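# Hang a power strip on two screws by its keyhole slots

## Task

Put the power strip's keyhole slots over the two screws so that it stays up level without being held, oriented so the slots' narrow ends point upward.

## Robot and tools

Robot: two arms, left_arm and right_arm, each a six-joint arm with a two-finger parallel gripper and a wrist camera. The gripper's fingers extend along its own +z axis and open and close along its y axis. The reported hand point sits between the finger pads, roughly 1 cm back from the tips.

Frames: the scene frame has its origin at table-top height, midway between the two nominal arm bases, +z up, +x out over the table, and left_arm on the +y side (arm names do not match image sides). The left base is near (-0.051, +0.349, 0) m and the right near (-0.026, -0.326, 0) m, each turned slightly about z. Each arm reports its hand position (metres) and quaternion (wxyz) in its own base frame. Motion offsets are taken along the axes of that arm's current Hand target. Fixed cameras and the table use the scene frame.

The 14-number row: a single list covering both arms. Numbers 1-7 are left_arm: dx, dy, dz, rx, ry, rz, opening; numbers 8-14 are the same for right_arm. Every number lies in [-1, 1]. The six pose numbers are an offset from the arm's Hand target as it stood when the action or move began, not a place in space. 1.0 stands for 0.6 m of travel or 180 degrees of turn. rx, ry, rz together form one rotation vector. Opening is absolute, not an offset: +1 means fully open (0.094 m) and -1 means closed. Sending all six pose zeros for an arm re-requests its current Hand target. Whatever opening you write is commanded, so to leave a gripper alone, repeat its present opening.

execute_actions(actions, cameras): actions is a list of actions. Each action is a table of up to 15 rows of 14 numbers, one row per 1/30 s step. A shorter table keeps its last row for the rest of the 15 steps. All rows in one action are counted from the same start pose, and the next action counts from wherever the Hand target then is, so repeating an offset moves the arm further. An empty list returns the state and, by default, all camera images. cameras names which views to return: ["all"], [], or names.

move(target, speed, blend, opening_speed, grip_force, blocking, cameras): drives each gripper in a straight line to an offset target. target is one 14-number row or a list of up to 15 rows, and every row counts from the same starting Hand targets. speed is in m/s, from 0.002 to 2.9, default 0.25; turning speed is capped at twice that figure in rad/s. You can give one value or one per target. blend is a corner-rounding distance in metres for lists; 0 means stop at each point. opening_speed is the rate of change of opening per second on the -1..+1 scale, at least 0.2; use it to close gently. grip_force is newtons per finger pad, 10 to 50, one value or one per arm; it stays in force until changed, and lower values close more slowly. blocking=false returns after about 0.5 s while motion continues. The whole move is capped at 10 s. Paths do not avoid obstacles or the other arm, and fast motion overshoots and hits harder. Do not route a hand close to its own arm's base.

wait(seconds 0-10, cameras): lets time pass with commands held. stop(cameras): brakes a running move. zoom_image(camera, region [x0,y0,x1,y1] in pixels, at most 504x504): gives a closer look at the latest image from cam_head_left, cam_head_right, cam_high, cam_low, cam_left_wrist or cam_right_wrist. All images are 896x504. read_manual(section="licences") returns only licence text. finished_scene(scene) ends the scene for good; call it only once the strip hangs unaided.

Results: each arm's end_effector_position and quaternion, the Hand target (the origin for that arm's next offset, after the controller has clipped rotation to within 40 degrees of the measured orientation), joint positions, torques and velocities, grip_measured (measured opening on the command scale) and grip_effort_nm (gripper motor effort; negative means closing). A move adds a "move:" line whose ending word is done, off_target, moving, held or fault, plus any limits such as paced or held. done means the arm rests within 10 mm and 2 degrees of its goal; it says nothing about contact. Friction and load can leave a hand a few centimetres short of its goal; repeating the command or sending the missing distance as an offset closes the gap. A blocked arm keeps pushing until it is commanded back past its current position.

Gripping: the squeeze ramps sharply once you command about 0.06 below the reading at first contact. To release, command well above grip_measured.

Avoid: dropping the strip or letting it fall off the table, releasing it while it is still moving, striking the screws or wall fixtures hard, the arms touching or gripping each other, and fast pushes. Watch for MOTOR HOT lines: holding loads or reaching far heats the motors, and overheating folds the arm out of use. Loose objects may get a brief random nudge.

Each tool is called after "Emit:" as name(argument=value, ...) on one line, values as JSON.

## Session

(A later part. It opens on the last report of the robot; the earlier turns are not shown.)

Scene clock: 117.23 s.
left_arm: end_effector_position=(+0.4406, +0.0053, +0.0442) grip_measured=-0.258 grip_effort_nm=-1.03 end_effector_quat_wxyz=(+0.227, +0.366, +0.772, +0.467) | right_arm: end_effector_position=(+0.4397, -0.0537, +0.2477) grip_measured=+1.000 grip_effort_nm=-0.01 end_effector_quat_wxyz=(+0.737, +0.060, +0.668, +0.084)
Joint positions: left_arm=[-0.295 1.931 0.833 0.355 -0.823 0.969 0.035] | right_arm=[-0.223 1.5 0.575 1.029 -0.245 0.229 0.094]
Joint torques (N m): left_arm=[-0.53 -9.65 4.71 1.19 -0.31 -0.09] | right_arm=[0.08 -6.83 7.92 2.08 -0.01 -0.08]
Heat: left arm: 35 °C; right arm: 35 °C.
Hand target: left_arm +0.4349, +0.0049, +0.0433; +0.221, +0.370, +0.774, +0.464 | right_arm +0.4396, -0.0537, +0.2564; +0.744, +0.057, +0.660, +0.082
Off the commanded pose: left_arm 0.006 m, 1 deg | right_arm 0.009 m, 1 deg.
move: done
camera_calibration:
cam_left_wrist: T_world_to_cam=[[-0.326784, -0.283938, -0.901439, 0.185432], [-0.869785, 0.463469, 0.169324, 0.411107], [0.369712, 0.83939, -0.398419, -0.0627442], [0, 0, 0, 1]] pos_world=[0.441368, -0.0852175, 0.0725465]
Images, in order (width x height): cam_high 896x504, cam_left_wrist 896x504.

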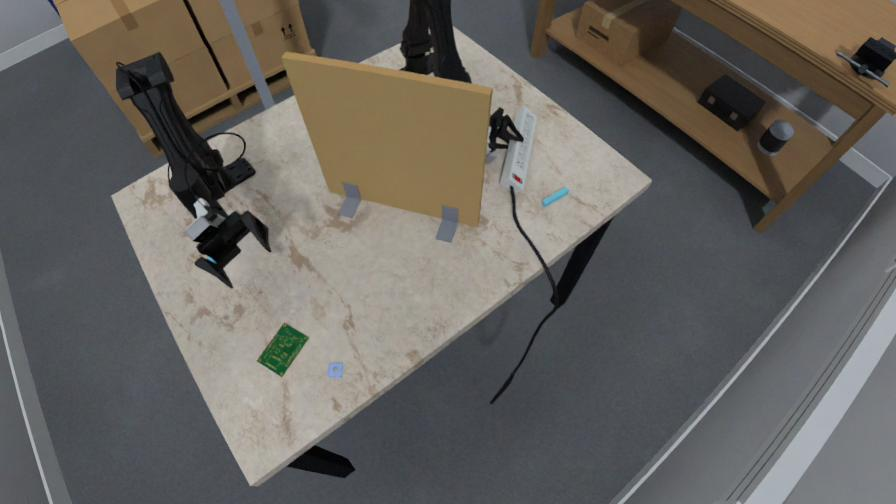

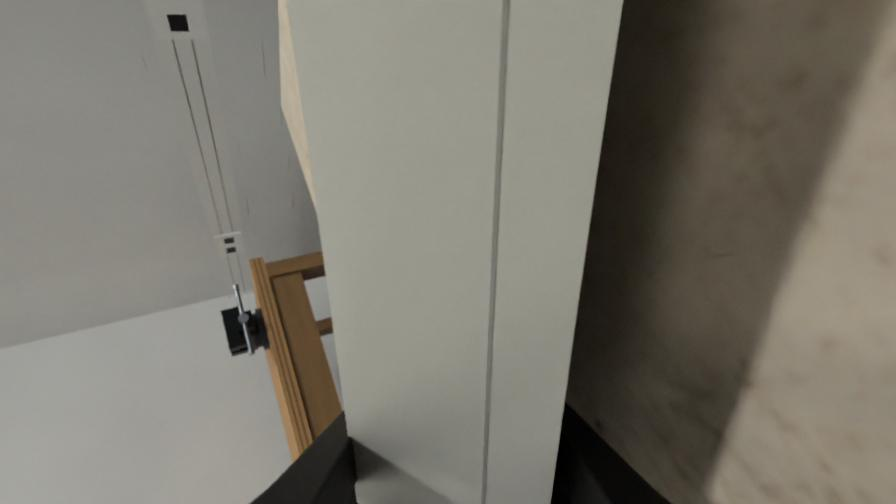

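Emit:
move(target=[0,0.05,-0.027,-0.05,0,0,-0.5,0,0,0,0,0,0,1], speed=0.1, cameras=["cam_left_wrist","cam_high"])

Emit:
zoom_image(camera="cam_high", region=[440, 70, 600, 220])

Scene clock: 122.50 s.
left_arm: end_effector_position=(+0.4316, +0.0047, +0.0544) grip_measured=-0.259 grip_effort_nm=-1.03 end_effector_quat_wxyz=(+0.221, +0.382, +0.739, +0.508) | right_arm: end_effector_position=(+0.4397, -0.0537, +0.2477) grip_measured=+1.000 grip_effort_nm=-0.01 end_effector_quat_wxyz=(+0.737, +0.060, +0.668, +0.084)
Joint positions: left_arm=[-0.324 1.917 0.762 0.491 -0.895 1.09 0.035] | right_arm=[-0.223 1.5 0.575 1.029 -0.245 0.229 0.094]
Joint torques (N m): left_arm=[-0.65 -11.14 5.01 2 -0.63 -0.05] | right_arm=[-0.13 -6.67 7.9 2.08 0 -0.03]
Heat: left arm: 35 °C; right arm: 35 °C.
Hand target: left_arm +0.4347, +0.0047, +0.0773; +0.249, +0.351, +0.735, +0.524 | right_arm +0.4396, -0.0537, +0.2564; +0.744, +0.057, +0.660, +0.082
Off the commanded pose: left_arm 0.023 m, 5 deg | right_arm 0.009 m, 1 deg.
move: off_target (left_arm)
camera_calibration:
cam_left_wrist: T_world_to_cam=[[-0.313027, -0.179092, -0.932706, 0.186781], [-0.862098, 0.465637, 0.199922, 0.396899], [0.398498, 0.866665, -0.300152, -0.0726461], [0, 0, 0, 1]] pos_world=[0.429582, -0.0883999, 0.0730583]
Images, in order (width x height): cam_high 896x504, cam_left_wrist 896x504.

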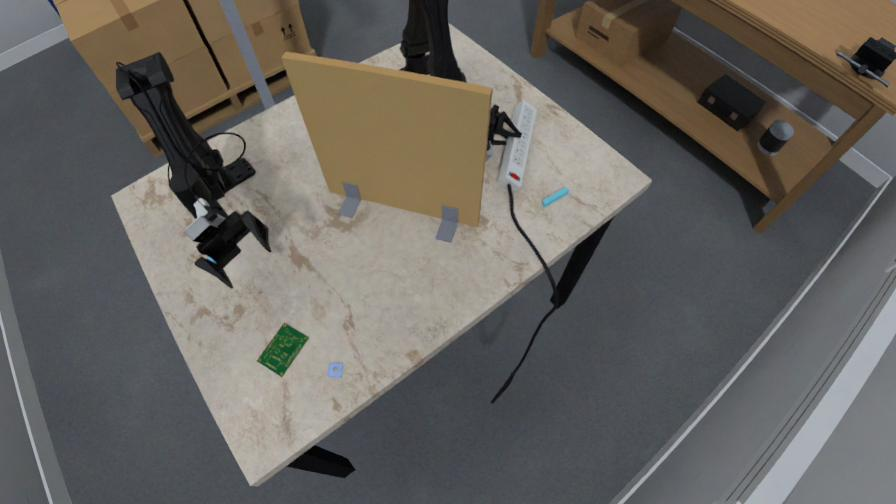

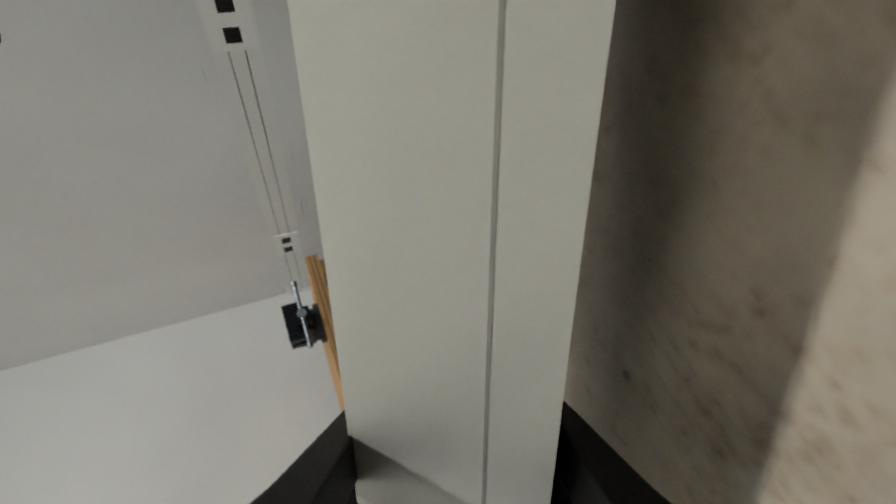

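Scaled by 3.150 from the camera's 896x504 image, which has a finer 1280x720 frame.

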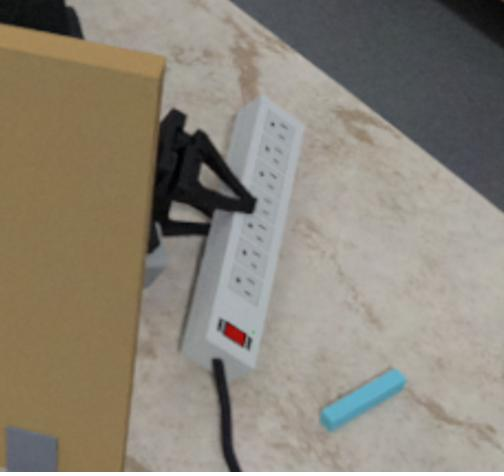

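Emit:
move(target=[0,0.03,-0.01,-0.09,0,0,-0.5,0,0,0,0,0,0,1], speed=0.1, cameras=["cam_left_wrist","cam_high"])

Emit:
zoom_image(camera="cam_high", region=[440, 70, 600, 220])

Scene clock: 128.90 s.
left_arm: end_effector_position=(+0.4345, +0.0064, +0.0844) grip_measured=-0.259 grip_effort_nm=-1.03 end_effector_quat_wxyz=(+0.265, +0.347, +0.655, +0.617) | right_arm: end_effector_position=(+0.4397, -0.0537, +0.2477) grip_measured=+1.000 grip_effort_nm=-0.01 end_effector_quat_wxyz=(+0.737, +0.060, +0.668, +0.084)
Joint positions: left_arm=[-0.349 2.081 0.657 1.235 -1.019 1.49 0.035] | right_arm=[-0.223 1.5 0.575 1.029 -0.245 0.229 0.094]
Joint torques (N m): left_arm=[-0.66 -7.9 4.11 2.45 -0.27 -0.16] | right_arm=[0.08 -6.69 7.82 2.08 0 -0.03]
Heat: left arm: 37 °C; right arm: 35 °C.
Hand target: left_arm +0.4349, +0.0049, +0.0963; +0.296, +0.313, +0.654, +0.622 | right_arm +0.4396, -0.0537, +0.2564; +0.744, +0.057, +0.660, +0.082
Off the commanded pose: left_arm 0.012 m, 5 deg | right_arm 0.009 m, 1 deg.
move: off_target (left_arm)
camera_calibration:
cam_left_wrist: T_world_to_cam=[[-0.0986201, 0.014916, -0.995013, 0.126861], [-0.891038, 0.443883, 0.0949689, 0.414059], [0.443086, 0.895961, -0.030485, -0.10859], [0, 0, 0, 1]] pos_world=[0.429568, -0.0883939, 0.0835949]
Images, in order (width x height): cam_high 896x504, cam_left_wrist 896x504.

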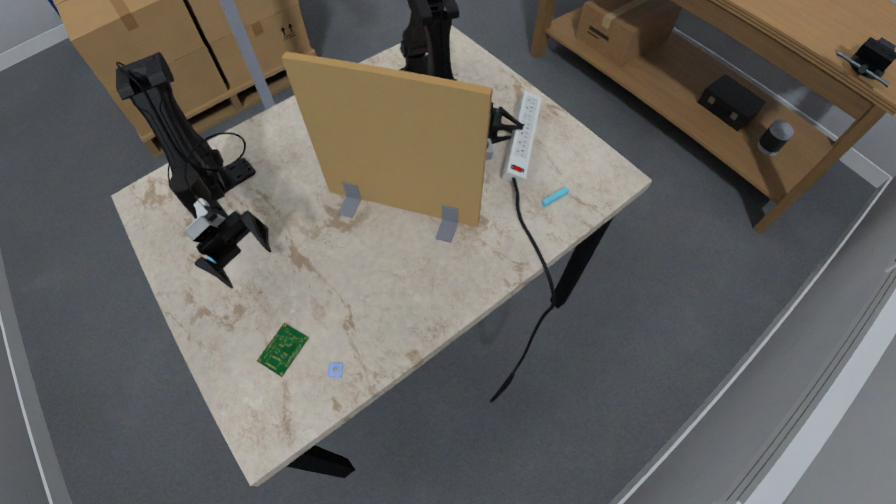

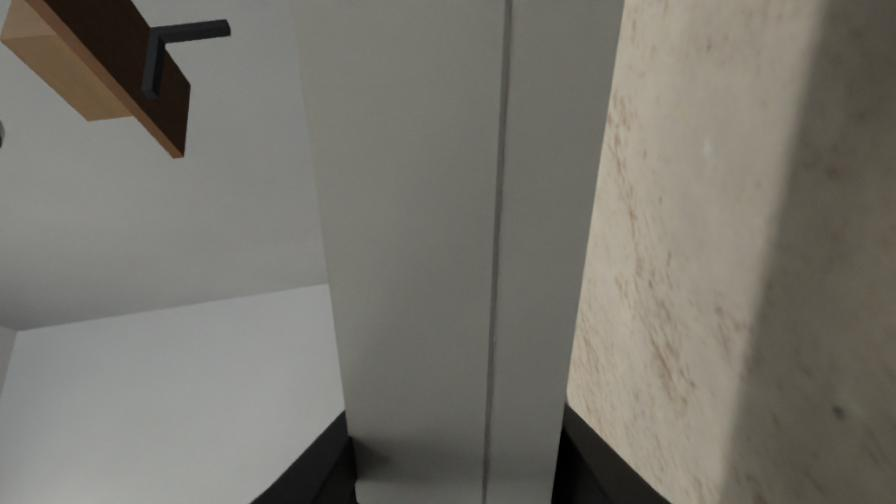

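Scaled by 3.150 from the camera's 896x504 image, which has a finer 1280x720 frame.

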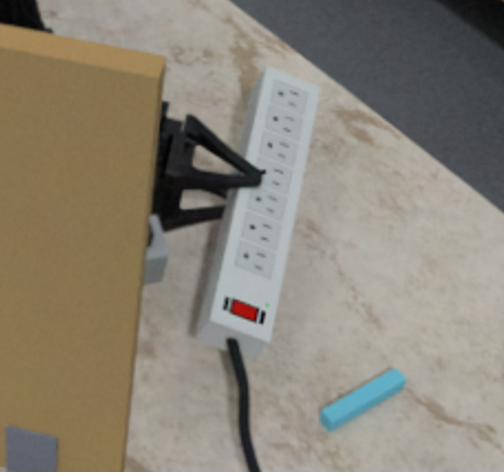

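Emit:
move(target=[0,-0.066,0.006,0.05,0,0,-0.5,0,0,0,0,0,0,1], speed=0.06, cameras=["cam_left_wrist","cam_high"])

Emit:
zoom_image(camera="cam_high", region=[440, 70, 600, 220])

Scene clock: 135.07 s.
left_arm: end_effector_position=(+0.4290, +0.0055, +0.0465) grip_measured=-0.259 grip_effort_nm=-1.02 end_effector_quat_wxyz=(+0.257, +0.352, +0.700, +0.566) | right_arm: end_effector_position=(+0.4397, -0.0537, +0.2477) grip_measured=+1.000 grip_effort_nm=-0.01 end_effector_quat_wxyz=(+0.737, +0.060, +0.668, +0.084)
Joint positions: left_arm=[-0.347 2.081 0.666 0.994 -0.982 1.253 0.035] | right_arm=[-0.223 1.5 0.575 1.029 -0.245 0.229 0.094]
Joint torques (N m): left_arm=[0.49 -8.85 6.17 1.68 -0.28 -0.07] | right_arm=[0.02 -6.74 7.9 2.06 0.02 -0.04]
Heat: left arm: 39 °C; right arm: 35 °C.
Hand target: left_arm +0.4361, +0.0060, +0.0566; +0.271, +0.335, +0.701, +0.569 | right_arm +0.4396, -0.0537, +0.2564; +0.744, +0.057, +0.660, +0.082
Off the commanded pose: left_arm 0.012 m, 3 deg | right_arm 0.009 m, 1 deg.
move: off_target (left_arm)
camera_calibration:
cam_left_wrist: T_world_to_cam=[[-0.173427, -0.0983358, -0.979925, 0.120551], [-0.88568, 0.450704, 0.111519, 0.410161], [0.43069, 0.887241, -0.165258, -0.0949377], [0, 0, 0, 1]] pos_world=[0.425067, -0.0887739, 0.0567012]
Images, in order (width x height): cam_high 896x504, cam_left_wrist 896x504.

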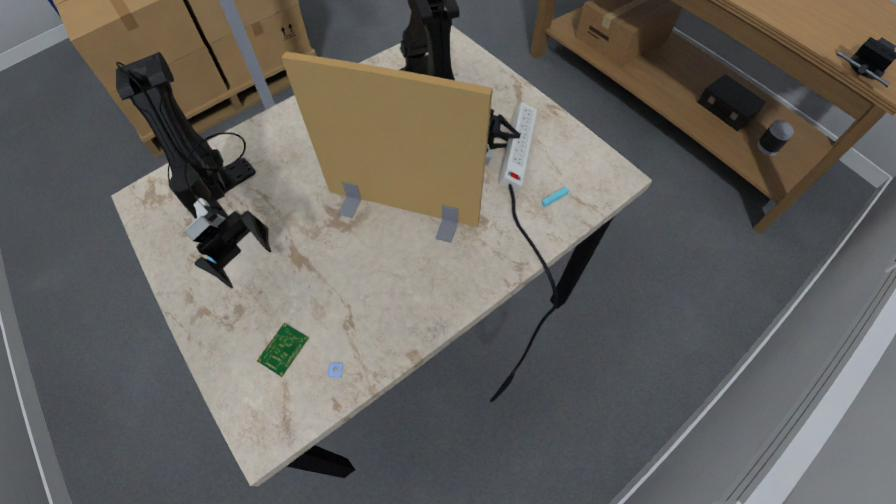

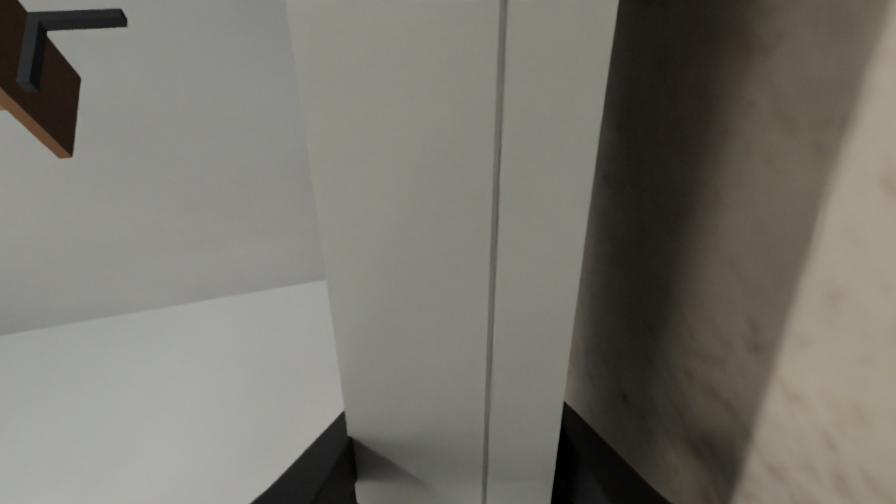

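Scaled by 3.150 from the camera's 896x504 image, which has a finer 1280x720 frame.

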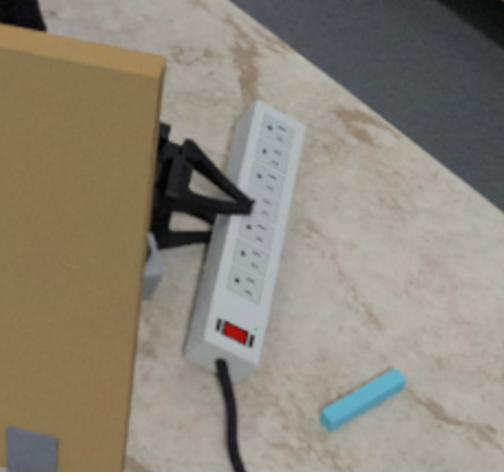

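Emit:
move(target=[0,-0.016,0.003,0,0,0,-0.5,0,0,0,0,0,0,1], speed=0.02)

Emit:
move(target=[0,0,0,0,0,0,0.05,0,0,0,0,0,0,1], opening_speed=0.2, cameras=["cam_left_wrist","cam_high"])

Emit:
zoom_image(camera="cam_high", region=[440, 70, 600, 220])

Scene clock: 140.00 s.
left_arm: end_effector_position=(+0.4294, +0.0054, +0.0430) grip_measured=-0.259 grip_effort_nm=-1.03 end_effector_quat_wxyz=(+0.263, +0.346, +0.701, +0.565) | right_arm: end_effector_position=(+0.4397, -0.0537, +0.2477) grip_measured=+1.000 grip_effort_nm=-0.01 end_effector_quat_wxyz=(+0.737, +0.060, +0.668, +0.084)
Joint positions: left_arm=[-0.347 2.102 0.666 1.022 -0.982 1.243 0.035] | right_arm=[-0.223 1.5 0.575 1.029 -0.245 0.229 0.094]
Joint torques (N m): left_arm=[0.44 -7.16 6.12 1.79 -0.28 0.02] | right_arm=[-0.06 -6.68 7.86 2.04 0.01 -0.04]
Heat: left arm: 39 °C; right arm: 35 °C.
Hand target: left_arm +0.4359, +0.0059, +0.0467; +0.271, +0.335, +0.701, +0.569 | right_arm +0.4396, -0.0537, +0.2564; +0.744, +0.057, +0.660, +0.082
Off the commanded pose: left_arm 0.008 m, 2 deg | right_arm 0.009 m, 1 deg.
move: done

Scene clock: 142.97 s.
left_arm: end_effector_position=(+0.4326, +0.0042, +0.0461) grip_measured=+0.048 grip_effort_nm=0.09 end_effector_quat_wxyz=(+0.270, +0.342, +0.700, +0.566) | right_arm: end_effector_position=(+0.4397, -0.0537, +0.2477) grip_measured=+1.000 grip_effort_nm=-0.01 end_effector_quat_wxyz=(+0.737, +0.060, +0.668, +0.084)
Joint positions: left_arm=[-0.347 2.105 0.674 1.036 -0.982 1.248 0.049] | right_arm=[-0.223 1.5 0.575 1.029 -0.245 0.229 0.094]
Joint torques (N m): left_arm=[0.43 -7.46 5.41 1.68 -0.28 -0.02] | right_arm=[0.05 -6.65 7.8 2.1 0.02 -0.01]
Heat: left arm: 38 °C; right arm: 35 °C.
Hand target: left_arm +0.4359, +0.0059, +0.0469; +0.271, +0.335, +0.701, +0.569 | right_arm +0.4396, -0.0537, +0.2564; +0.744, +0.057, +0.660, +0.082
Off the commanded pose: left_arm 0.004 m, 1 deg | right_arm 0.009 m, 1 deg.
move: done
camera_calibration:
cam_left_wrist: T_world_to_cam=[[-0.144924, -0.11192, -0.983092, 0.108507], [-0.888866, 0.451188, 0.079668, 0.416859], [0.434643, 0.885383, -0.16487, -0.0970515], [0, 0, 0, 1]] pos_world=[0.42844, -0.09001, 0.0574612]
Images, in order (width x height): cam_high 896x504, cam_left_wrist 896x504.

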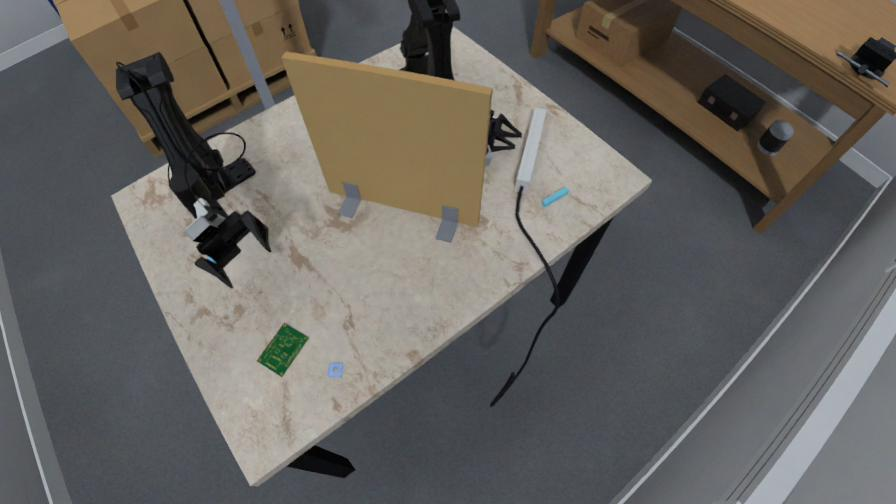

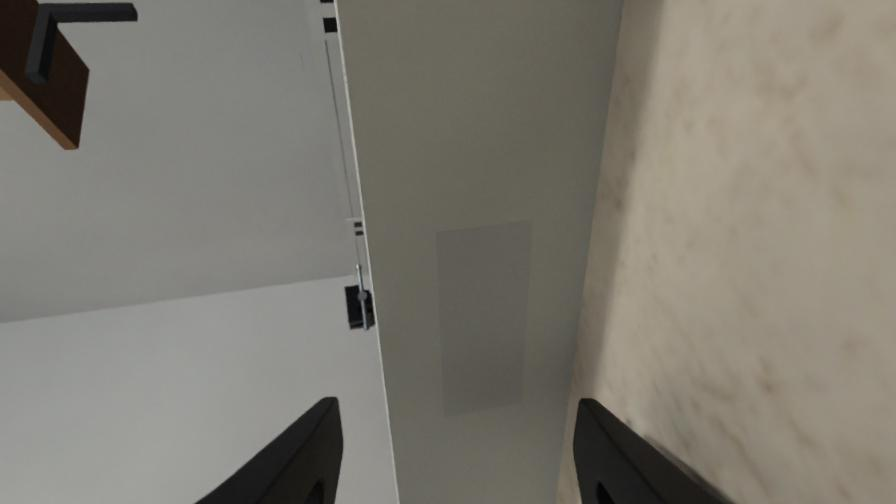

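Scaled by 3.150 from the camera's 896x504 image, which has a finer 1280x720 frame.

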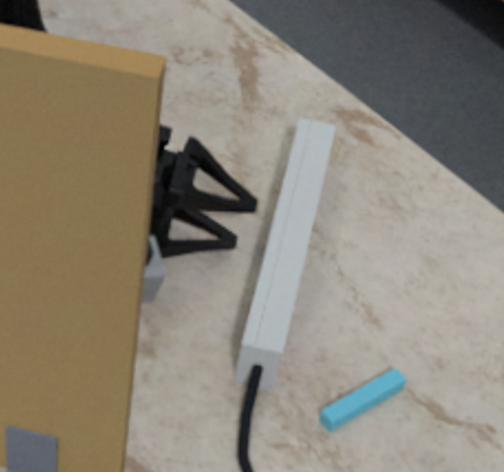

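Emit:
move(target=[[0,0.02,-0.09,0,0,0,0.05,0,0,0,0,0,0,1],[0,0.14,-0.1,0.1,0,0,1,0,0,0,0,0,0,1],[0,0.199,-0.06,0.433,0,0,1,0,0,0,0,0,0,1]], blend=[0.02,0.03,0], cameras=["cam_left_wrist","cam_head_right"])

Scene clock: 158.63 s.
left_arm: end_effector_position=(+0.4267, +0.0003, +0.1721) grip_measured=+0.998 grip_effort_nm=0.09 end_effector_quat_wxyz=(+0.045, +0.429, +0.902, +0.029) | right_arm: end_effector_position=(+0.4397, -0.0537, +0.2477) grip_measured=+1.000 grip_effort_nm=0.00 end_effector_quat_wxyz=(+0.737, +0.060, +0.668, +0.084)
Joint positions: left_arm=[-0.008 2.133 2.212 -1.543 -0.014 0.88 0.094] | right_arm=[-0.223 1.5 0.575 1.029 -0.245 0.229 0.094]
Joint torques (N m): left_arm=[0.1 -9.09 8.38 0.21 0.07 0.04] | right_arm=[0.13 -6.58 7.92 2.07 -0.03 -0.04]
Heat: left arm: 38 °C; right arm: 36 °C.
Hand target: left_arm +0.4279, -0.0009, +0.1711; +0.000, +0.431, +0.902, +0.002 | right_arm +0.4396, -0.0537, +0.2564; +0.744, +0.057, +0.660, +0.082
Off the commanded pose: left_arm 0.002 m, 6 deg | right_arm 0.009 m, 1 deg.
joint sent to its limit (left arm) — joint 4 (wrist pitch), lower limit. The joint targets are off in orientation, not in position.
move: off_target (left_arm); blend cut to 0 m at target 2
camera_calibration:
cam_left_wrist: T_world_to_cam=[[-0.76206, -0.636028, -0.121379, 0.346328], [-0.62985, 0.684663, 0.366776, 0.24327], [-0.150176, 0.355956, -0.922357, 0.309773], [0, 0, 0, 1]] pos_world=[0.463667, -0.05655, 0.238533]
Images, in order (width x height): cam_head_right 896x504, cam_left_wrist 896x504.

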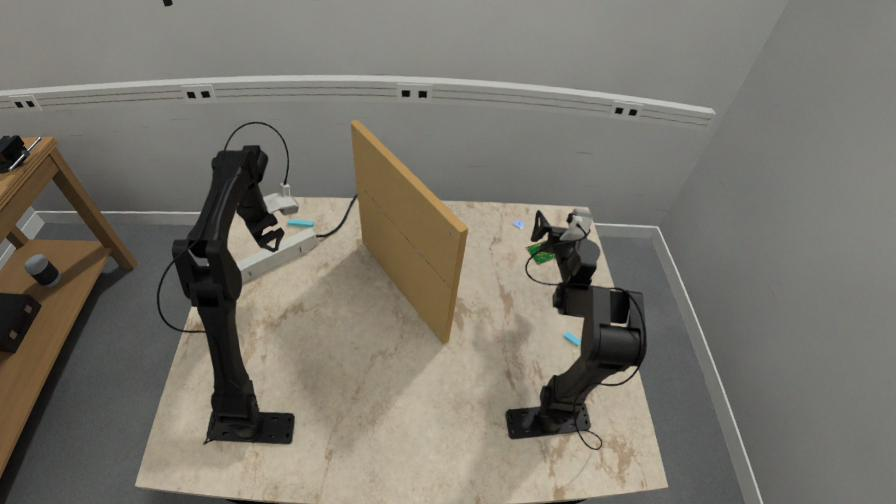

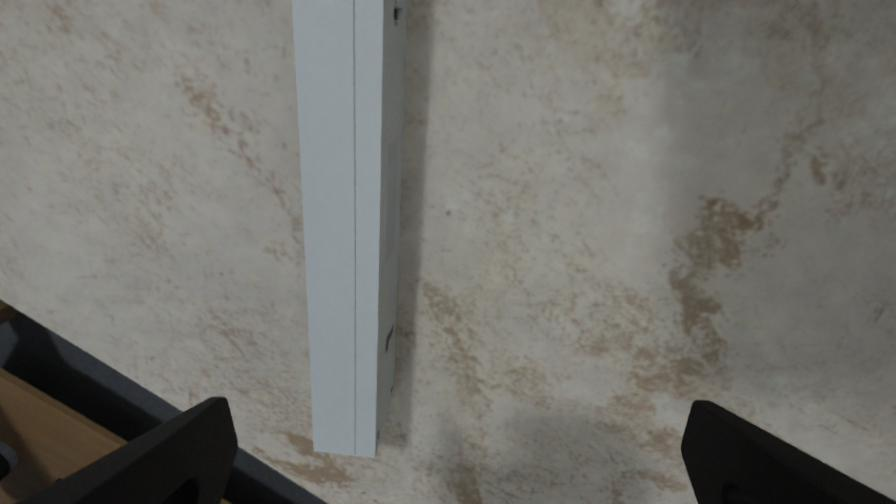

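Emit:
move(target=[[0.0145,0.1038,0.13,0,0,0.018,1,0,0,0,0,0,0,1],[0.0145,0.1038,0.242,0,0,0.018,1,0,0,0,0,0,0,1],[0.0145,0.1038,0.242,0,0,0.018,-0.5,0,0,0,0,0,0,1]], speed=0.15, opening_speed=1, blend=[0.01,0,0], cameras=["cam_left_wrist"])

Scene clock: 168.30 s.
left_arm: end_effector_position=(+0.4716, +0.0453, +0.0306) grip_measured=-0.304 grip_effort_nm=-1.03 end_effector_quat_wxyz=(+0.000, +0.457, +0.889, +0.006) | right_arm: end_effector_position=(+0.4397, -0.0537, +0.2477) grip_measured=+1.000 grip_effort_nm=-0.01 end_effector_quat_wxyz=(+0.737, +0.060, +0.668, +0.084)
Joint positions: left_arm=[0.09 2.433 2.156 -1.288 -0.01 1.039 0.033] | right_arm=[-0.223 1.5 0.575 1.029 -0.245 0.229 0.094]
Joint torques (N m): left_arm=[0.24 -12.38 5.67 0.25 0.04 0] | right_arm=[0.08 -6.74 7.98 2.04 0 -0.04]
Heat: left arm: 36 °C; right arm: 36 °C.
Hand target: left_arm +0.4710, +0.0454, +0.0261; +0.000, +0.456, +0.890, +0.001 | right_arm +0.4396, -0.0537, +0.2564; +0.744, +0.057, +0.660, +0.082
Off the commanded pose: left_arm 0.005 m, 0 deg | right_arm 0.009 m, 1 deg.
move: done
camera_calibration:
cam_left_wrist: T_world_to_cam=[[-0.808059, -0.587672, -0.0410128, 0.409066], [-0.545874, 0.720772, 0.427211, 0.249585], [-0.221499, 0.367599, -0.903222, 0.202588], [0, 0, 0, 1]] pos_world=[0.511665, -0.0139689, 0.0931334]
Images, in order (width x height): cam_left_wrist 896x504.

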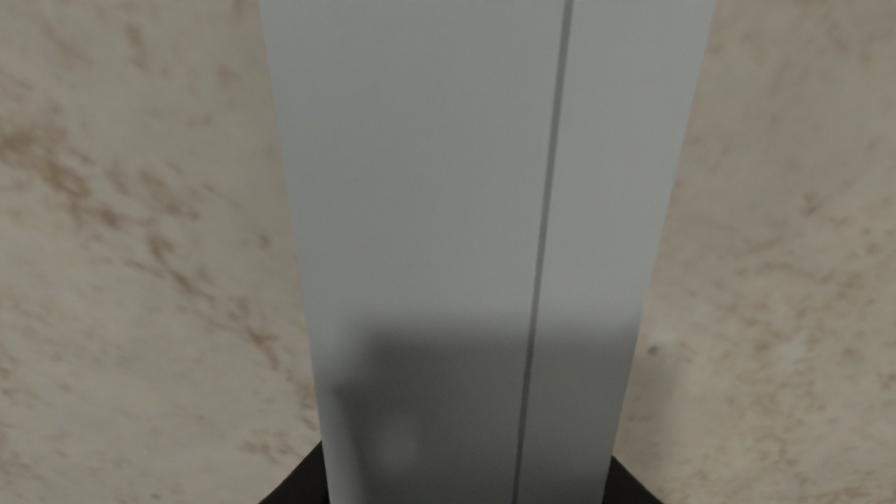

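Emit:
move(target=[[0,0,0,0,0,0,0.1,0,0,0,0,0,0,1],[0,0,0.0165,0,0,0,0.1,0,0,0,0,0,0,1],[0,0,0.0165,0,0,0,-0.5,0,0,0,0,0,0,1]], speed=0.05, opening_speed=1)

Scene clock: 172.53 s.
left_arm: end_effector_position=(+0.4728, +0.0453, +0.0229) grip_measured=-0.304 grip_effort_nm=-1.03 end_effector_quat_wxyz=(+0.003, +0.458, +0.889, +0.007) | right_arm: end_effector_position=(+0.4397, -0.0537, +0.2477) grip_measured=+1.000 grip_effort_nm=-0.01 end_effector_quat_wxyz=(+0.737, +0.060, +0.668, +0.084)
Joint positions: left_arm=[0.09 2.433 2.125 -1.251 -0.009 1.041 0.033] | right_arm=[-0.223 1.5 0.575 1.029 -0.245 0.229 0.094]
Joint torques (N m): left_arm=[0.24 -12.1 5.49 0.25 0.03 -0.01] | right_arm=[-0.05 -6.49 7.9 2.04 0.01 -0.01]
Heat: left arm: 35 °C; right arm: 36 °C.
Hand target: left_arm +0.4709, +0.0454, +0.0161; +0.000, +0.456, +0.890, +0.001 | right_arm +0.4396, -0.0537, +0.2564; +0.744, +0.057, +0.660, +0.082
Off the commanded pose: left_arm 0.007 m, 1 deg | right_arm 0.009 m, 1 deg.
move: done

Emit:
move(target=[[0,0,-0.17,0,0,0,-0.5,0,0,0,0,0,0,1],[0.02,-0.05,-0.17,-0.472,0,0,-0.5,0,0,0,0,0,0,1],[0.02,-0.05,-0.1,-0.472,0,0,-0.5,0,0,0,0,0,0,1]], speed=[0.12,0.25,0.1], blend=[0.02,0.02,0], cameras=["cam_left_wrist","cam_high"])

Emit:
zoom_image(camera="cam_high", region=[440, 70, 600, 220])

Scene clock: 181.33 s.
left_arm: end_effector_position=(+0.4365, +0.0383, +0.0620) grip_measured=-0.305 grip_effort_nm=-1.03 end_effector_quat_wxyz=(+0.275, +0.368, +0.660, +0.594) | right_arm: end_effector_position=(+0.4397, -0.0537, +0.2477) grip_measured=+1.000 grip_effort_nm=0.00 end_effector_quat_wxyz=(+0.737, +0.060, +0.668, +0.084)
Joint positions: left_arm=[-0.227 2.118 0.602 1.3 -0.844 1.483 0.033] | right_arm=[-0.223 1.5 0.575 1.029 -0.245 0.229 0.094]
Joint torques (N m): left_arm=[-0.25 -7.76 3.9 2.57 -0.19 -0.14] | right_arm=[-0.05 -6.64 7.9 2.05 0.01 -0.02]
Heat: left arm: 36 °C; right arm: 36 °C.
Hand target: left_arm +0.4396, +0.0375, +0.0761; +0.308, +0.336, +0.655, +0.602 | right_arm +0.4396, -0.0537, +0.2564; +0.744, +0.057, +0.660, +0.082
Off the commanded pose: left_arm 0.014 m, 5 deg | right_arm 0.009 m, 1 deg.
move: off_target (left_arm)
camera_calibration:
cam_left_wrist: T_world_to_cam=[[-0.129387, -0.0110861, -0.991532, 0.118478], [-0.864629, 0.49081, 0.107339, 0.389793], [0.485464, 0.871196, -0.0730897, -0.153619], [0, 0, 0, 1]] pos_world=[0.426933, -0.0561688, 0.0644066]
Images, in order (width x height): cam_high 896x504, cam_left_wrist 896x504.

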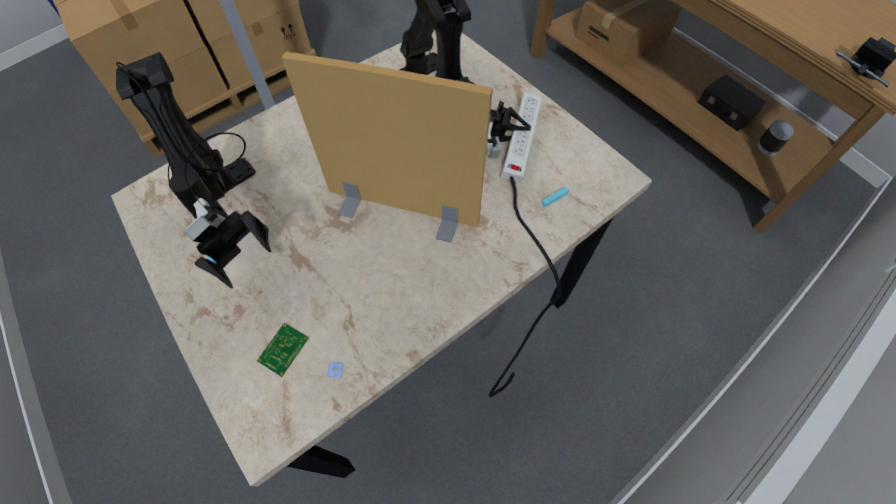

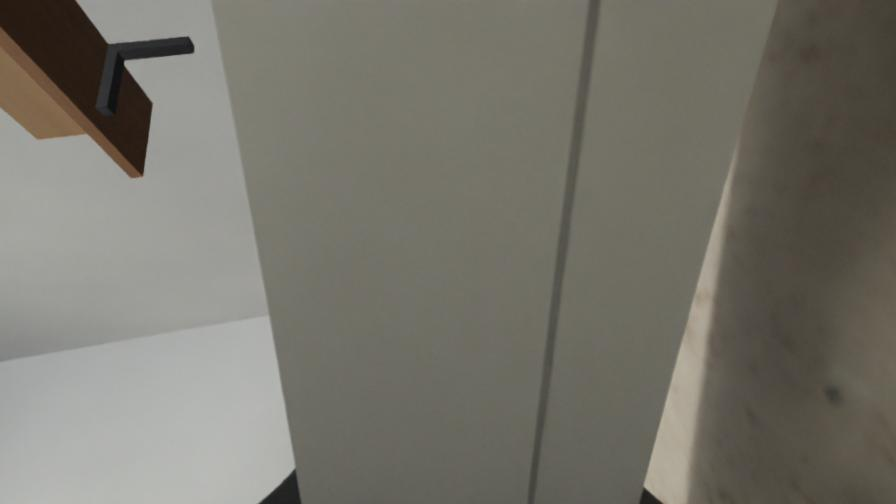

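Scaled by 3.150 from the camera's 896x504 image, which has a finer 1280x720 frame.

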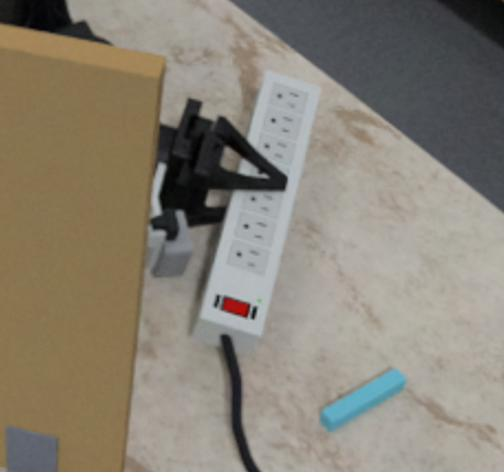

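Emit:
move(target=[[0,-0.02,0.001,0,0,0,-0.5,0,0,0,0,0,0,1],[0,-0.02,0.001,0,0,0,0.45,0,0,0,0,0,0,1]], speed=0.05, opening_speed=0.25, cameras=["cam_left_wrist","cam_high"])

Emit:
zoom_image(camera="cam_high", region=[440, 70, 600, 220])

Scene clock: 190.00 s.
left_arm: end_effector_position=(+0.4378, +0.0380, +0.0648) grip_measured=+0.448 grip_effort_nm=0.10 end_effector_quat_wxyz=(+0.304, +0.342, +0.654, +0.602) | right_arm: end_effector_position=(+0.4397, -0.0537, +0.2477) grip_measured=+1.000 grip_effort_nm=-0.01 end_effector_quat_wxyz=(+0.737, +0.060, +0.668, +0.084)
Joint positions: left_arm=[-0.227 2.175 0.602 1.436 -0.844 1.483 0.068] | right_arm=[-0.223 1.5 0.575 1.029 -0.245 0.229 0.094]
Joint torques (N m): left_arm=[-0.35 -7.24 4.1 1.85 -0.16 -0.09] | right_arm=[0.14 -6.63 7.75 2.06 0.02 -0.05]
Heat: left arm: 39 °C; right arm: 37 °C.
Hand target: left_arm +0.4392, +0.0372, +0.0642; +0.308, +0.336, +0.655, +0.602 | right_arm +0.4396, -0.0537, +0.2564; +0.744, +0.057, +0.660, +0.082
Off the commanded pose: left_arm 0.002 m, 1 deg | right_arm 0.009 m, 1 deg.
move: done; target 2's new opening was sent with left_arm's hand 0.015 m and 5 deg from that target
camera_calibration:
cam_left_wrist: T_world_to_cam=[[-0.0527378, -0.0293281, -0.998178, 0.0889659], [-0.870043, 0.491968, 0.0315131, 0.398086], [0.490147, 0.870119, -0.051462, -0.157247], [0, 0, 0, 1]] pos_world=[0.428118, -0.056413, 0.0681666]
Images, in order (width x height): cam_high 896x504, cam_left_wrist 896x504.

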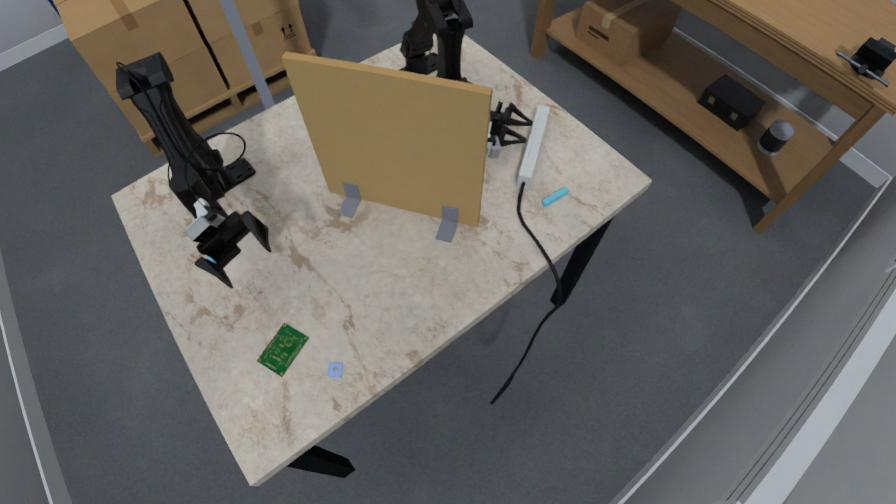

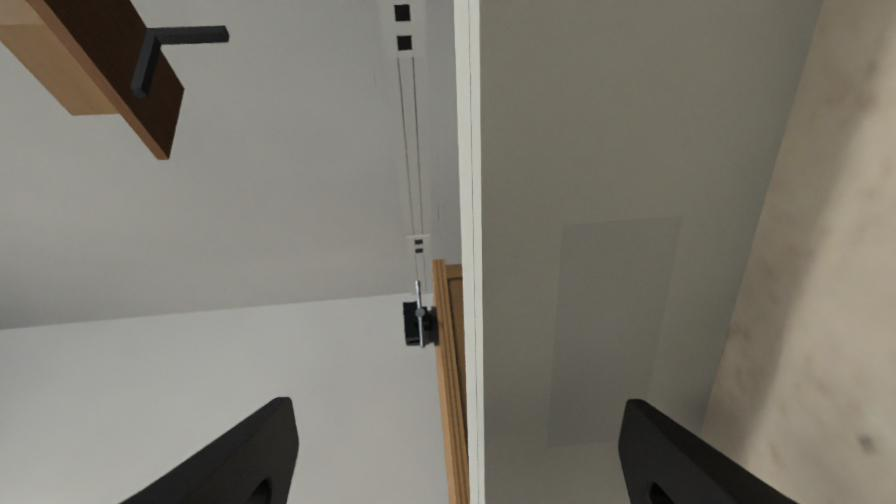

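Scaled by 3.150 from the camera's 896x504 image, which has a finer 1280x720 frame.

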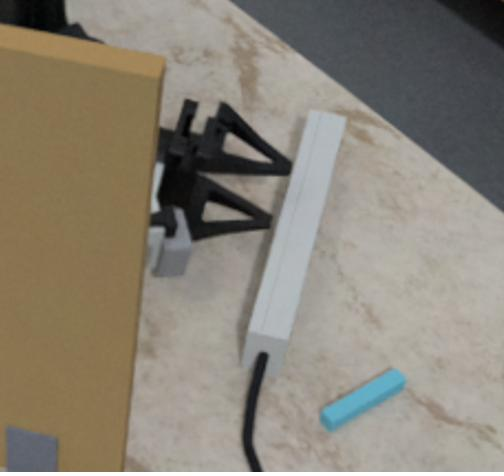

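Emit:
move(target=[[0,0.02,-0.08,0,0,0,0.45,0,0,0,0,0,0,1],[0,0.13,-0.08,0.1,0,0,1,0,0,0,0,0,0,1],[0,0.18,-0.03,0.472,0,0,1,0,0,0,0,0,0,1]], blend=[0.02,0,0], cameras=["cam_left_wrist","cam_head_right"])

Scene clock: 204.80 s.
left_arm: end_effector_position=(+0.4312, +0.0328, +0.1743) grip_measured=+0.998 grip_effort_nm=0.09 end_effector_quat_wxyz=(+0.049, +0.454, +0.889, +0.038) | right_arm: end_effector_position=(+0.4397, -0.0537, +0.2477) grip_measured=+1.000 grip_effort_nm=-0.01 end_effector_quat_wxyz=(+0.737, +0.060, +0.668, +0.084)
Joint positions: left_arm=[0.067 2.146 2.241 -1.543 -0.015 1.013 0.094] | right_arm=[-0.223 1.5 0.575 1.029 -0.245 0.229 0.094]
Joint torques (N m): left_arm=[0.24 -9.18 8.36 0.22 0.08 0.05] | right_arm=[-0.05 -6.75 7.98 2.1 -0.03 -0.04]
Heat: left arm: 39 °C; right arm: 37 °C.
Hand target: left_arm +0.4322, +0.0320, +0.1732; +0.000, +0.456, +0.890, +0.001 | right_arm +0.4396, -0.0537, +0.2564; +0.744, +0.057, +0.660, +0.082
Off the commanded pose: left_arm 0.002 m, 7 deg | right_arm 0.009 m, 1 deg.
joint sent to its limit (left arm) — joint 4 (wrist pitch), lower limit. The joint targets are off in orientation, not in position.
move: off_target (left_arm)
camera_calibration:
cam_left_wrist: T_world_to_cam=[[-0.795015, -0.589784, -0.141795, 0.386876], [-0.595234, 0.713499, 0.369616, 0.206693], [-0.116822, 0.378251, -0.918302, 0.285133], [0, 0, 0, 1]] pos_world=[0.463912, -0.0271541, 0.240298]
Images, in order (width x height): cam_head_right 896x504, cam_left_wrist 896x504.

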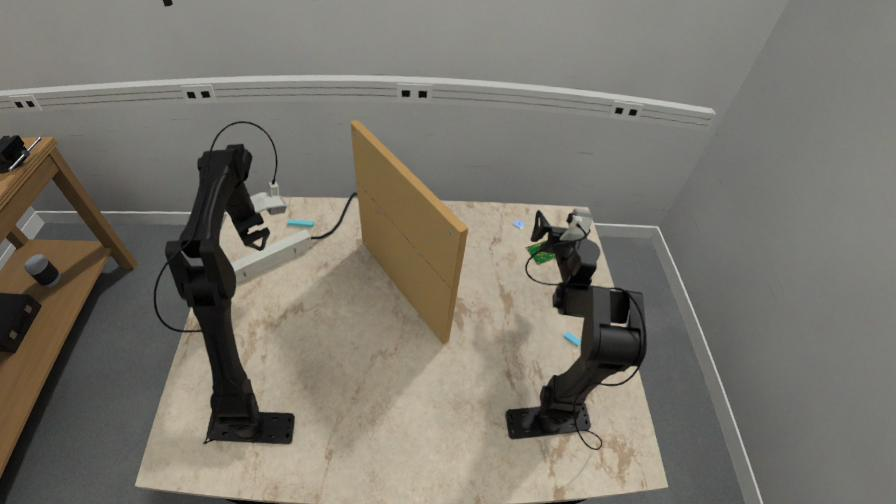

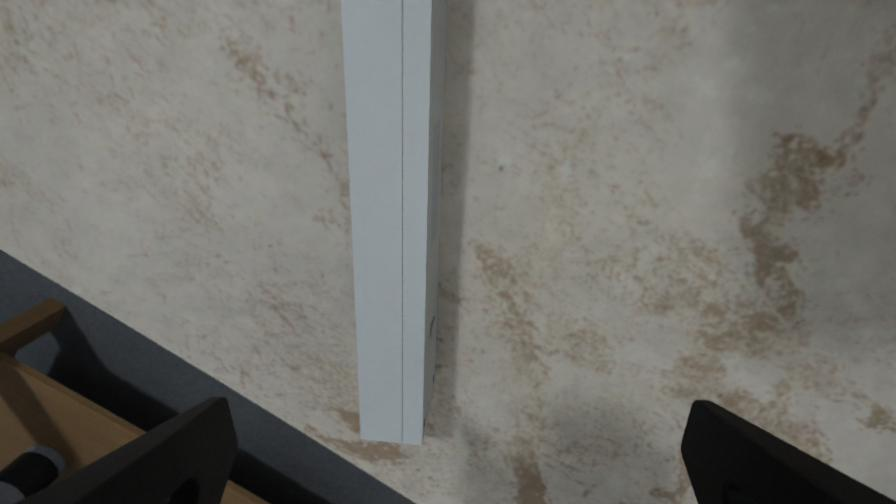

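Emit:
move(target=[[0,0.073,0.13,0,0,0.007,1,0,0,0,0,0,0,1],[0,0.073,0.234,0,0,0.007,1,0,0,0,0,0,0,1],[0,0.073,0.234,0,0,0.007,-0.5,0,0,0,0,0,0,1]], speed=0.15, opening_speed=1, blend=[0.01,0,0], cameras=["cam_left_wrist"])

Scene clock: 214.13 s.
left_arm: end_effector_position=(+0.4682, +0.0581, +0.0352) grip_measured=-0.303 grip_effort_nm=-1.03 end_effector_quat_wxyz=(-0.003, +0.467, +0.884, +0.005) | right_arm: end_effector_position=(+0.4397, -0.0537, +0.2477) grip_measured=+1.000 grip_effort_nm=-0.01 end_effector_quat_wxyz=(+0.737, +0.060, +0.668, +0.084)
Joint positions: left_arm=[0.117 2.427 2.164 -1.306 -0.011 1.088 0.033] | right_arm=[-0.223 1.5 0.575 1.029 -0.245 0.229 0.094]
Joint torques (N m): left_arm=[0.23 -12.77 5.6 0.23 0.05 0.01] | right_arm=[0.03 -6.52 7.95 2.1 -0.03 0]
Heat: left arm: 37 °C; right arm: 37 °C.
Hand target: left_arm +0.4679, +0.0580, +0.0329; +0.000, +0.466, +0.885, +0.001 | right_arm +0.4396, -0.0537, +0.2564; +0.744, +0.057, +0.660, +0.082
Off the commanded pose: left_arm 0.002 m, 1 deg | right_arm 0.009 m, 1 deg.
move: done
camera_calibration:
cam_left_wrist: T_world_to_cam=[[-0.82087, -0.569887, -0.0374445, 0.418848], [-0.527824, 0.731975, 0.43083, 0.227299], [-0.218116, 0.373419, -0.901656, 0.199292], [0, 0, 0, 1]] pos_world=[0.507263, -0.00210054, 0.0974496]
Images, in order (width x height): cam_left_wrist 896x504.

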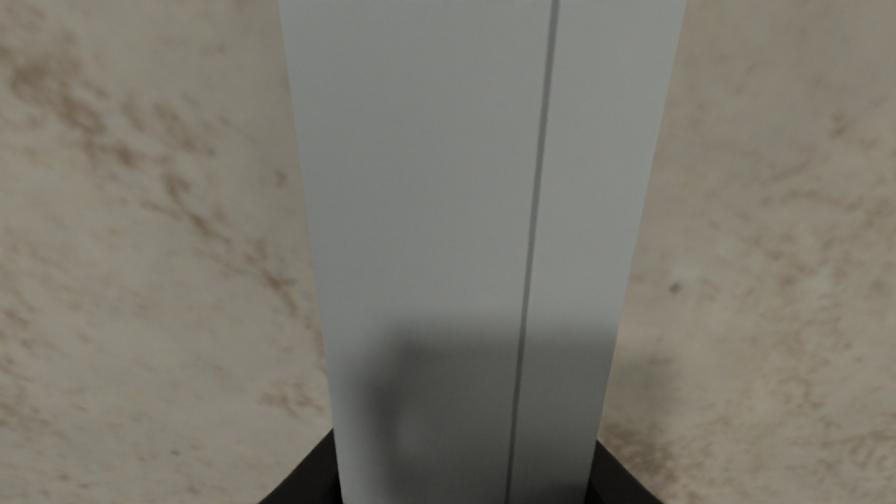

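Emit:
move(target=[[0,0,-0.17,0,0,0,-0.5,0,0,0,0,0,0,1],[0.02,-0.05,-0.17,-0.378,0,0,-0.5,0,0,0,0,0,0,1],[0.02,-0.05,-0.04,-0.378,0,0,-0.5,0,0,0,0,0,0,1]], speed=[0.12,0.25,0.1], blend=[0.02,0.02,0])

Scene clock: 221.30 s.
left_arm: end_effector_position=(+0.4308, +0.0505, +0.0463) grip_measured=-0.304 grip_effort_nm=-1.03 end_effector_quat_wxyz=(+0.238, +0.408, +0.737, +0.483) | right_arm: end_effector_position=(+0.4397, -0.0537, +0.2477) grip_measured=+1.000 grip_effort_nm=-0.01 end_effector_quat_wxyz=(+0.737, +0.060, +0.668, +0.084)
Joint positions: left_arm=[-0.147 1.881 0.656 0.659 -0.67 1.242 0.033] | right_arm=[-0.223 1.5 0.575 1.029 -0.245 0.229 0.094]
Joint torques (N m): left_arm=[-0.39 -7.17 5.09 2.34 -0.39 -0.09] | right_arm=[0.06 -6.79 7.84 2.07 0.01 -0.05]
Heat: left arm: 37 °C; right arm: 37 °C.
Hand target: left_arm +0.4363, +0.0508, +0.0569; +0.261, +0.386, +0.733, +0.496 | right_arm +0.4396, -0.0537, +0.2564; +0.744, +0.057, +0.660, +0.082
Off the commanded pose: left_arm 0.012 m, 4 deg | right_arm 0.009 m, 1 deg.
move: off_target (left_arm)

Emit:
move(target=[0,-0.024,0.0095,0,0,0,-0.5,0,0,0,0,0,0,1], speed=0.03)

Emit:
move(target=[0,-0.0062,0.0025,0,0,0,-0.5,0,0,0,0,0,0,1], speed=0.02, cameras=["cam_left_wrist"])

Scene clock: 225.00 s.
left_arm: end_effector_position=(+0.4362, +0.0498, +0.0396) grip_measured=-0.304 grip_effort_nm=-1.03 end_effector_quat_wxyz=(+0.256, +0.395, +0.735, +0.488) | right_arm: end_effector_position=(+0.4397, -0.0537, +0.2477) grip_measured=+1.000 grip_effort_nm=-0.01 end_effector_quat_wxyz=(+0.737, +0.060, +0.668, +0.084)
Joint positions: left_arm=[-0.147 1.943 0.651 0.768 -0.671 1.237 0.033] | right_arm=[-0.223 1.5 0.575 1.029 -0.245 0.229 0.094]
Joint torques (N m): left_arm=[-0.38 -6.97 4.46 2.08 -0.37 0.02] | right_arm=[-0.09 -6.78 7.83 2.08 0.02 -0.01]
Heat: left arm: 38 °C; right arm: 37 °C.
Hand target: left_arm +0.4363, +0.0507, +0.0413; +0.261, +0.386, +0.733, +0.496 | right_arm +0.4396, -0.0537, +0.2564; +0.744, +0.057, +0.660, +0.082
Off the commanded pose: left_arm 0.002 m, 2 deg | right_arm 0.009 m, 1 deg.
move: done

Scene clock: 225.80 s.
left_arm: end_effector_position=(+0.4377, +0.0497, +0.0381) grip_measured=-0.304 grip_effort_nm=-1.02 end_effector_quat_wxyz=(+0.260, +0.392, +0.734, +0.490) | right_arm: end_effector_position=(+0.4397, -0.0537, +0.2477) grip_measured=+1.000 grip_effort_nm=-0.01 end_effector_quat_wxyz=(+0.737, +0.060, +0.668, +0.084)
Joint positions: left_arm=[-0.147 1.959 0.651 0.796 -0.672 1.237 0.033] | right_arm=[-0.223 1.5 0.575 1.029 -0.245 0.229 0.094]
Joint torques (N m): left_arm=[-0.36 -6.9 4.22 2.01 -0.36 -0.01] | right_arm=[0.02 -6.87 7.76 2.09 0.01 -0.04]
Heat: left arm: 38 °C; right arm: 37 °C.
Hand target: left_arm +0.4363, +0.0508, +0.0373; +0.261, +0.386, +0.733, +0.496 | right_arm +0.4396, -0.0537, +0.2564; +0.744, +0.057, +0.660, +0.082
Off the commanded pose: left_arm 0.002 m, 1 deg | right_arm 0.009 m, 1 deg.
move: done
camera_calibration:
cam_left_wrist: T_world_to_cam=[[-0.292277, -0.202162, -0.934722, 0.173692], [-0.835157, 0.530147, 0.146483, 0.371549], [0.465926, 0.823453, -0.323787, -0.145442], [0, 0, 0, 1]] pos_world=[0.428833, -0.0420969, 0.0608364]
Images, in order (width x height): cam_left_wrist 896x504.

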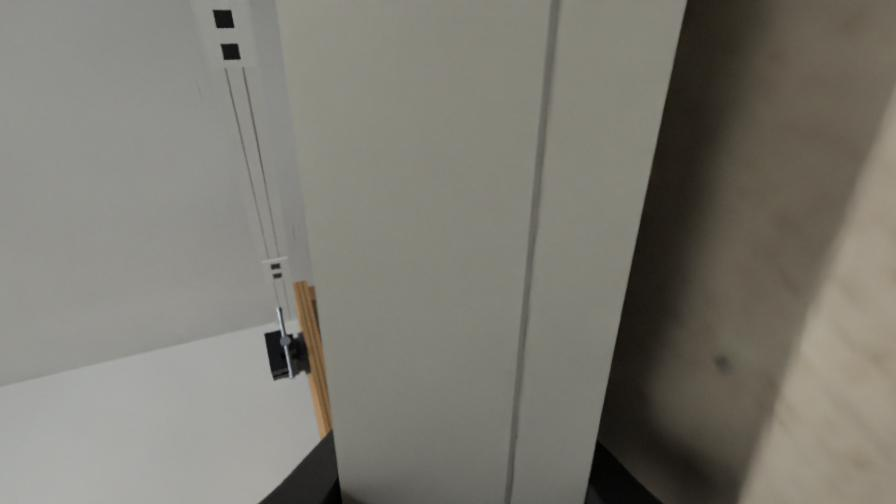

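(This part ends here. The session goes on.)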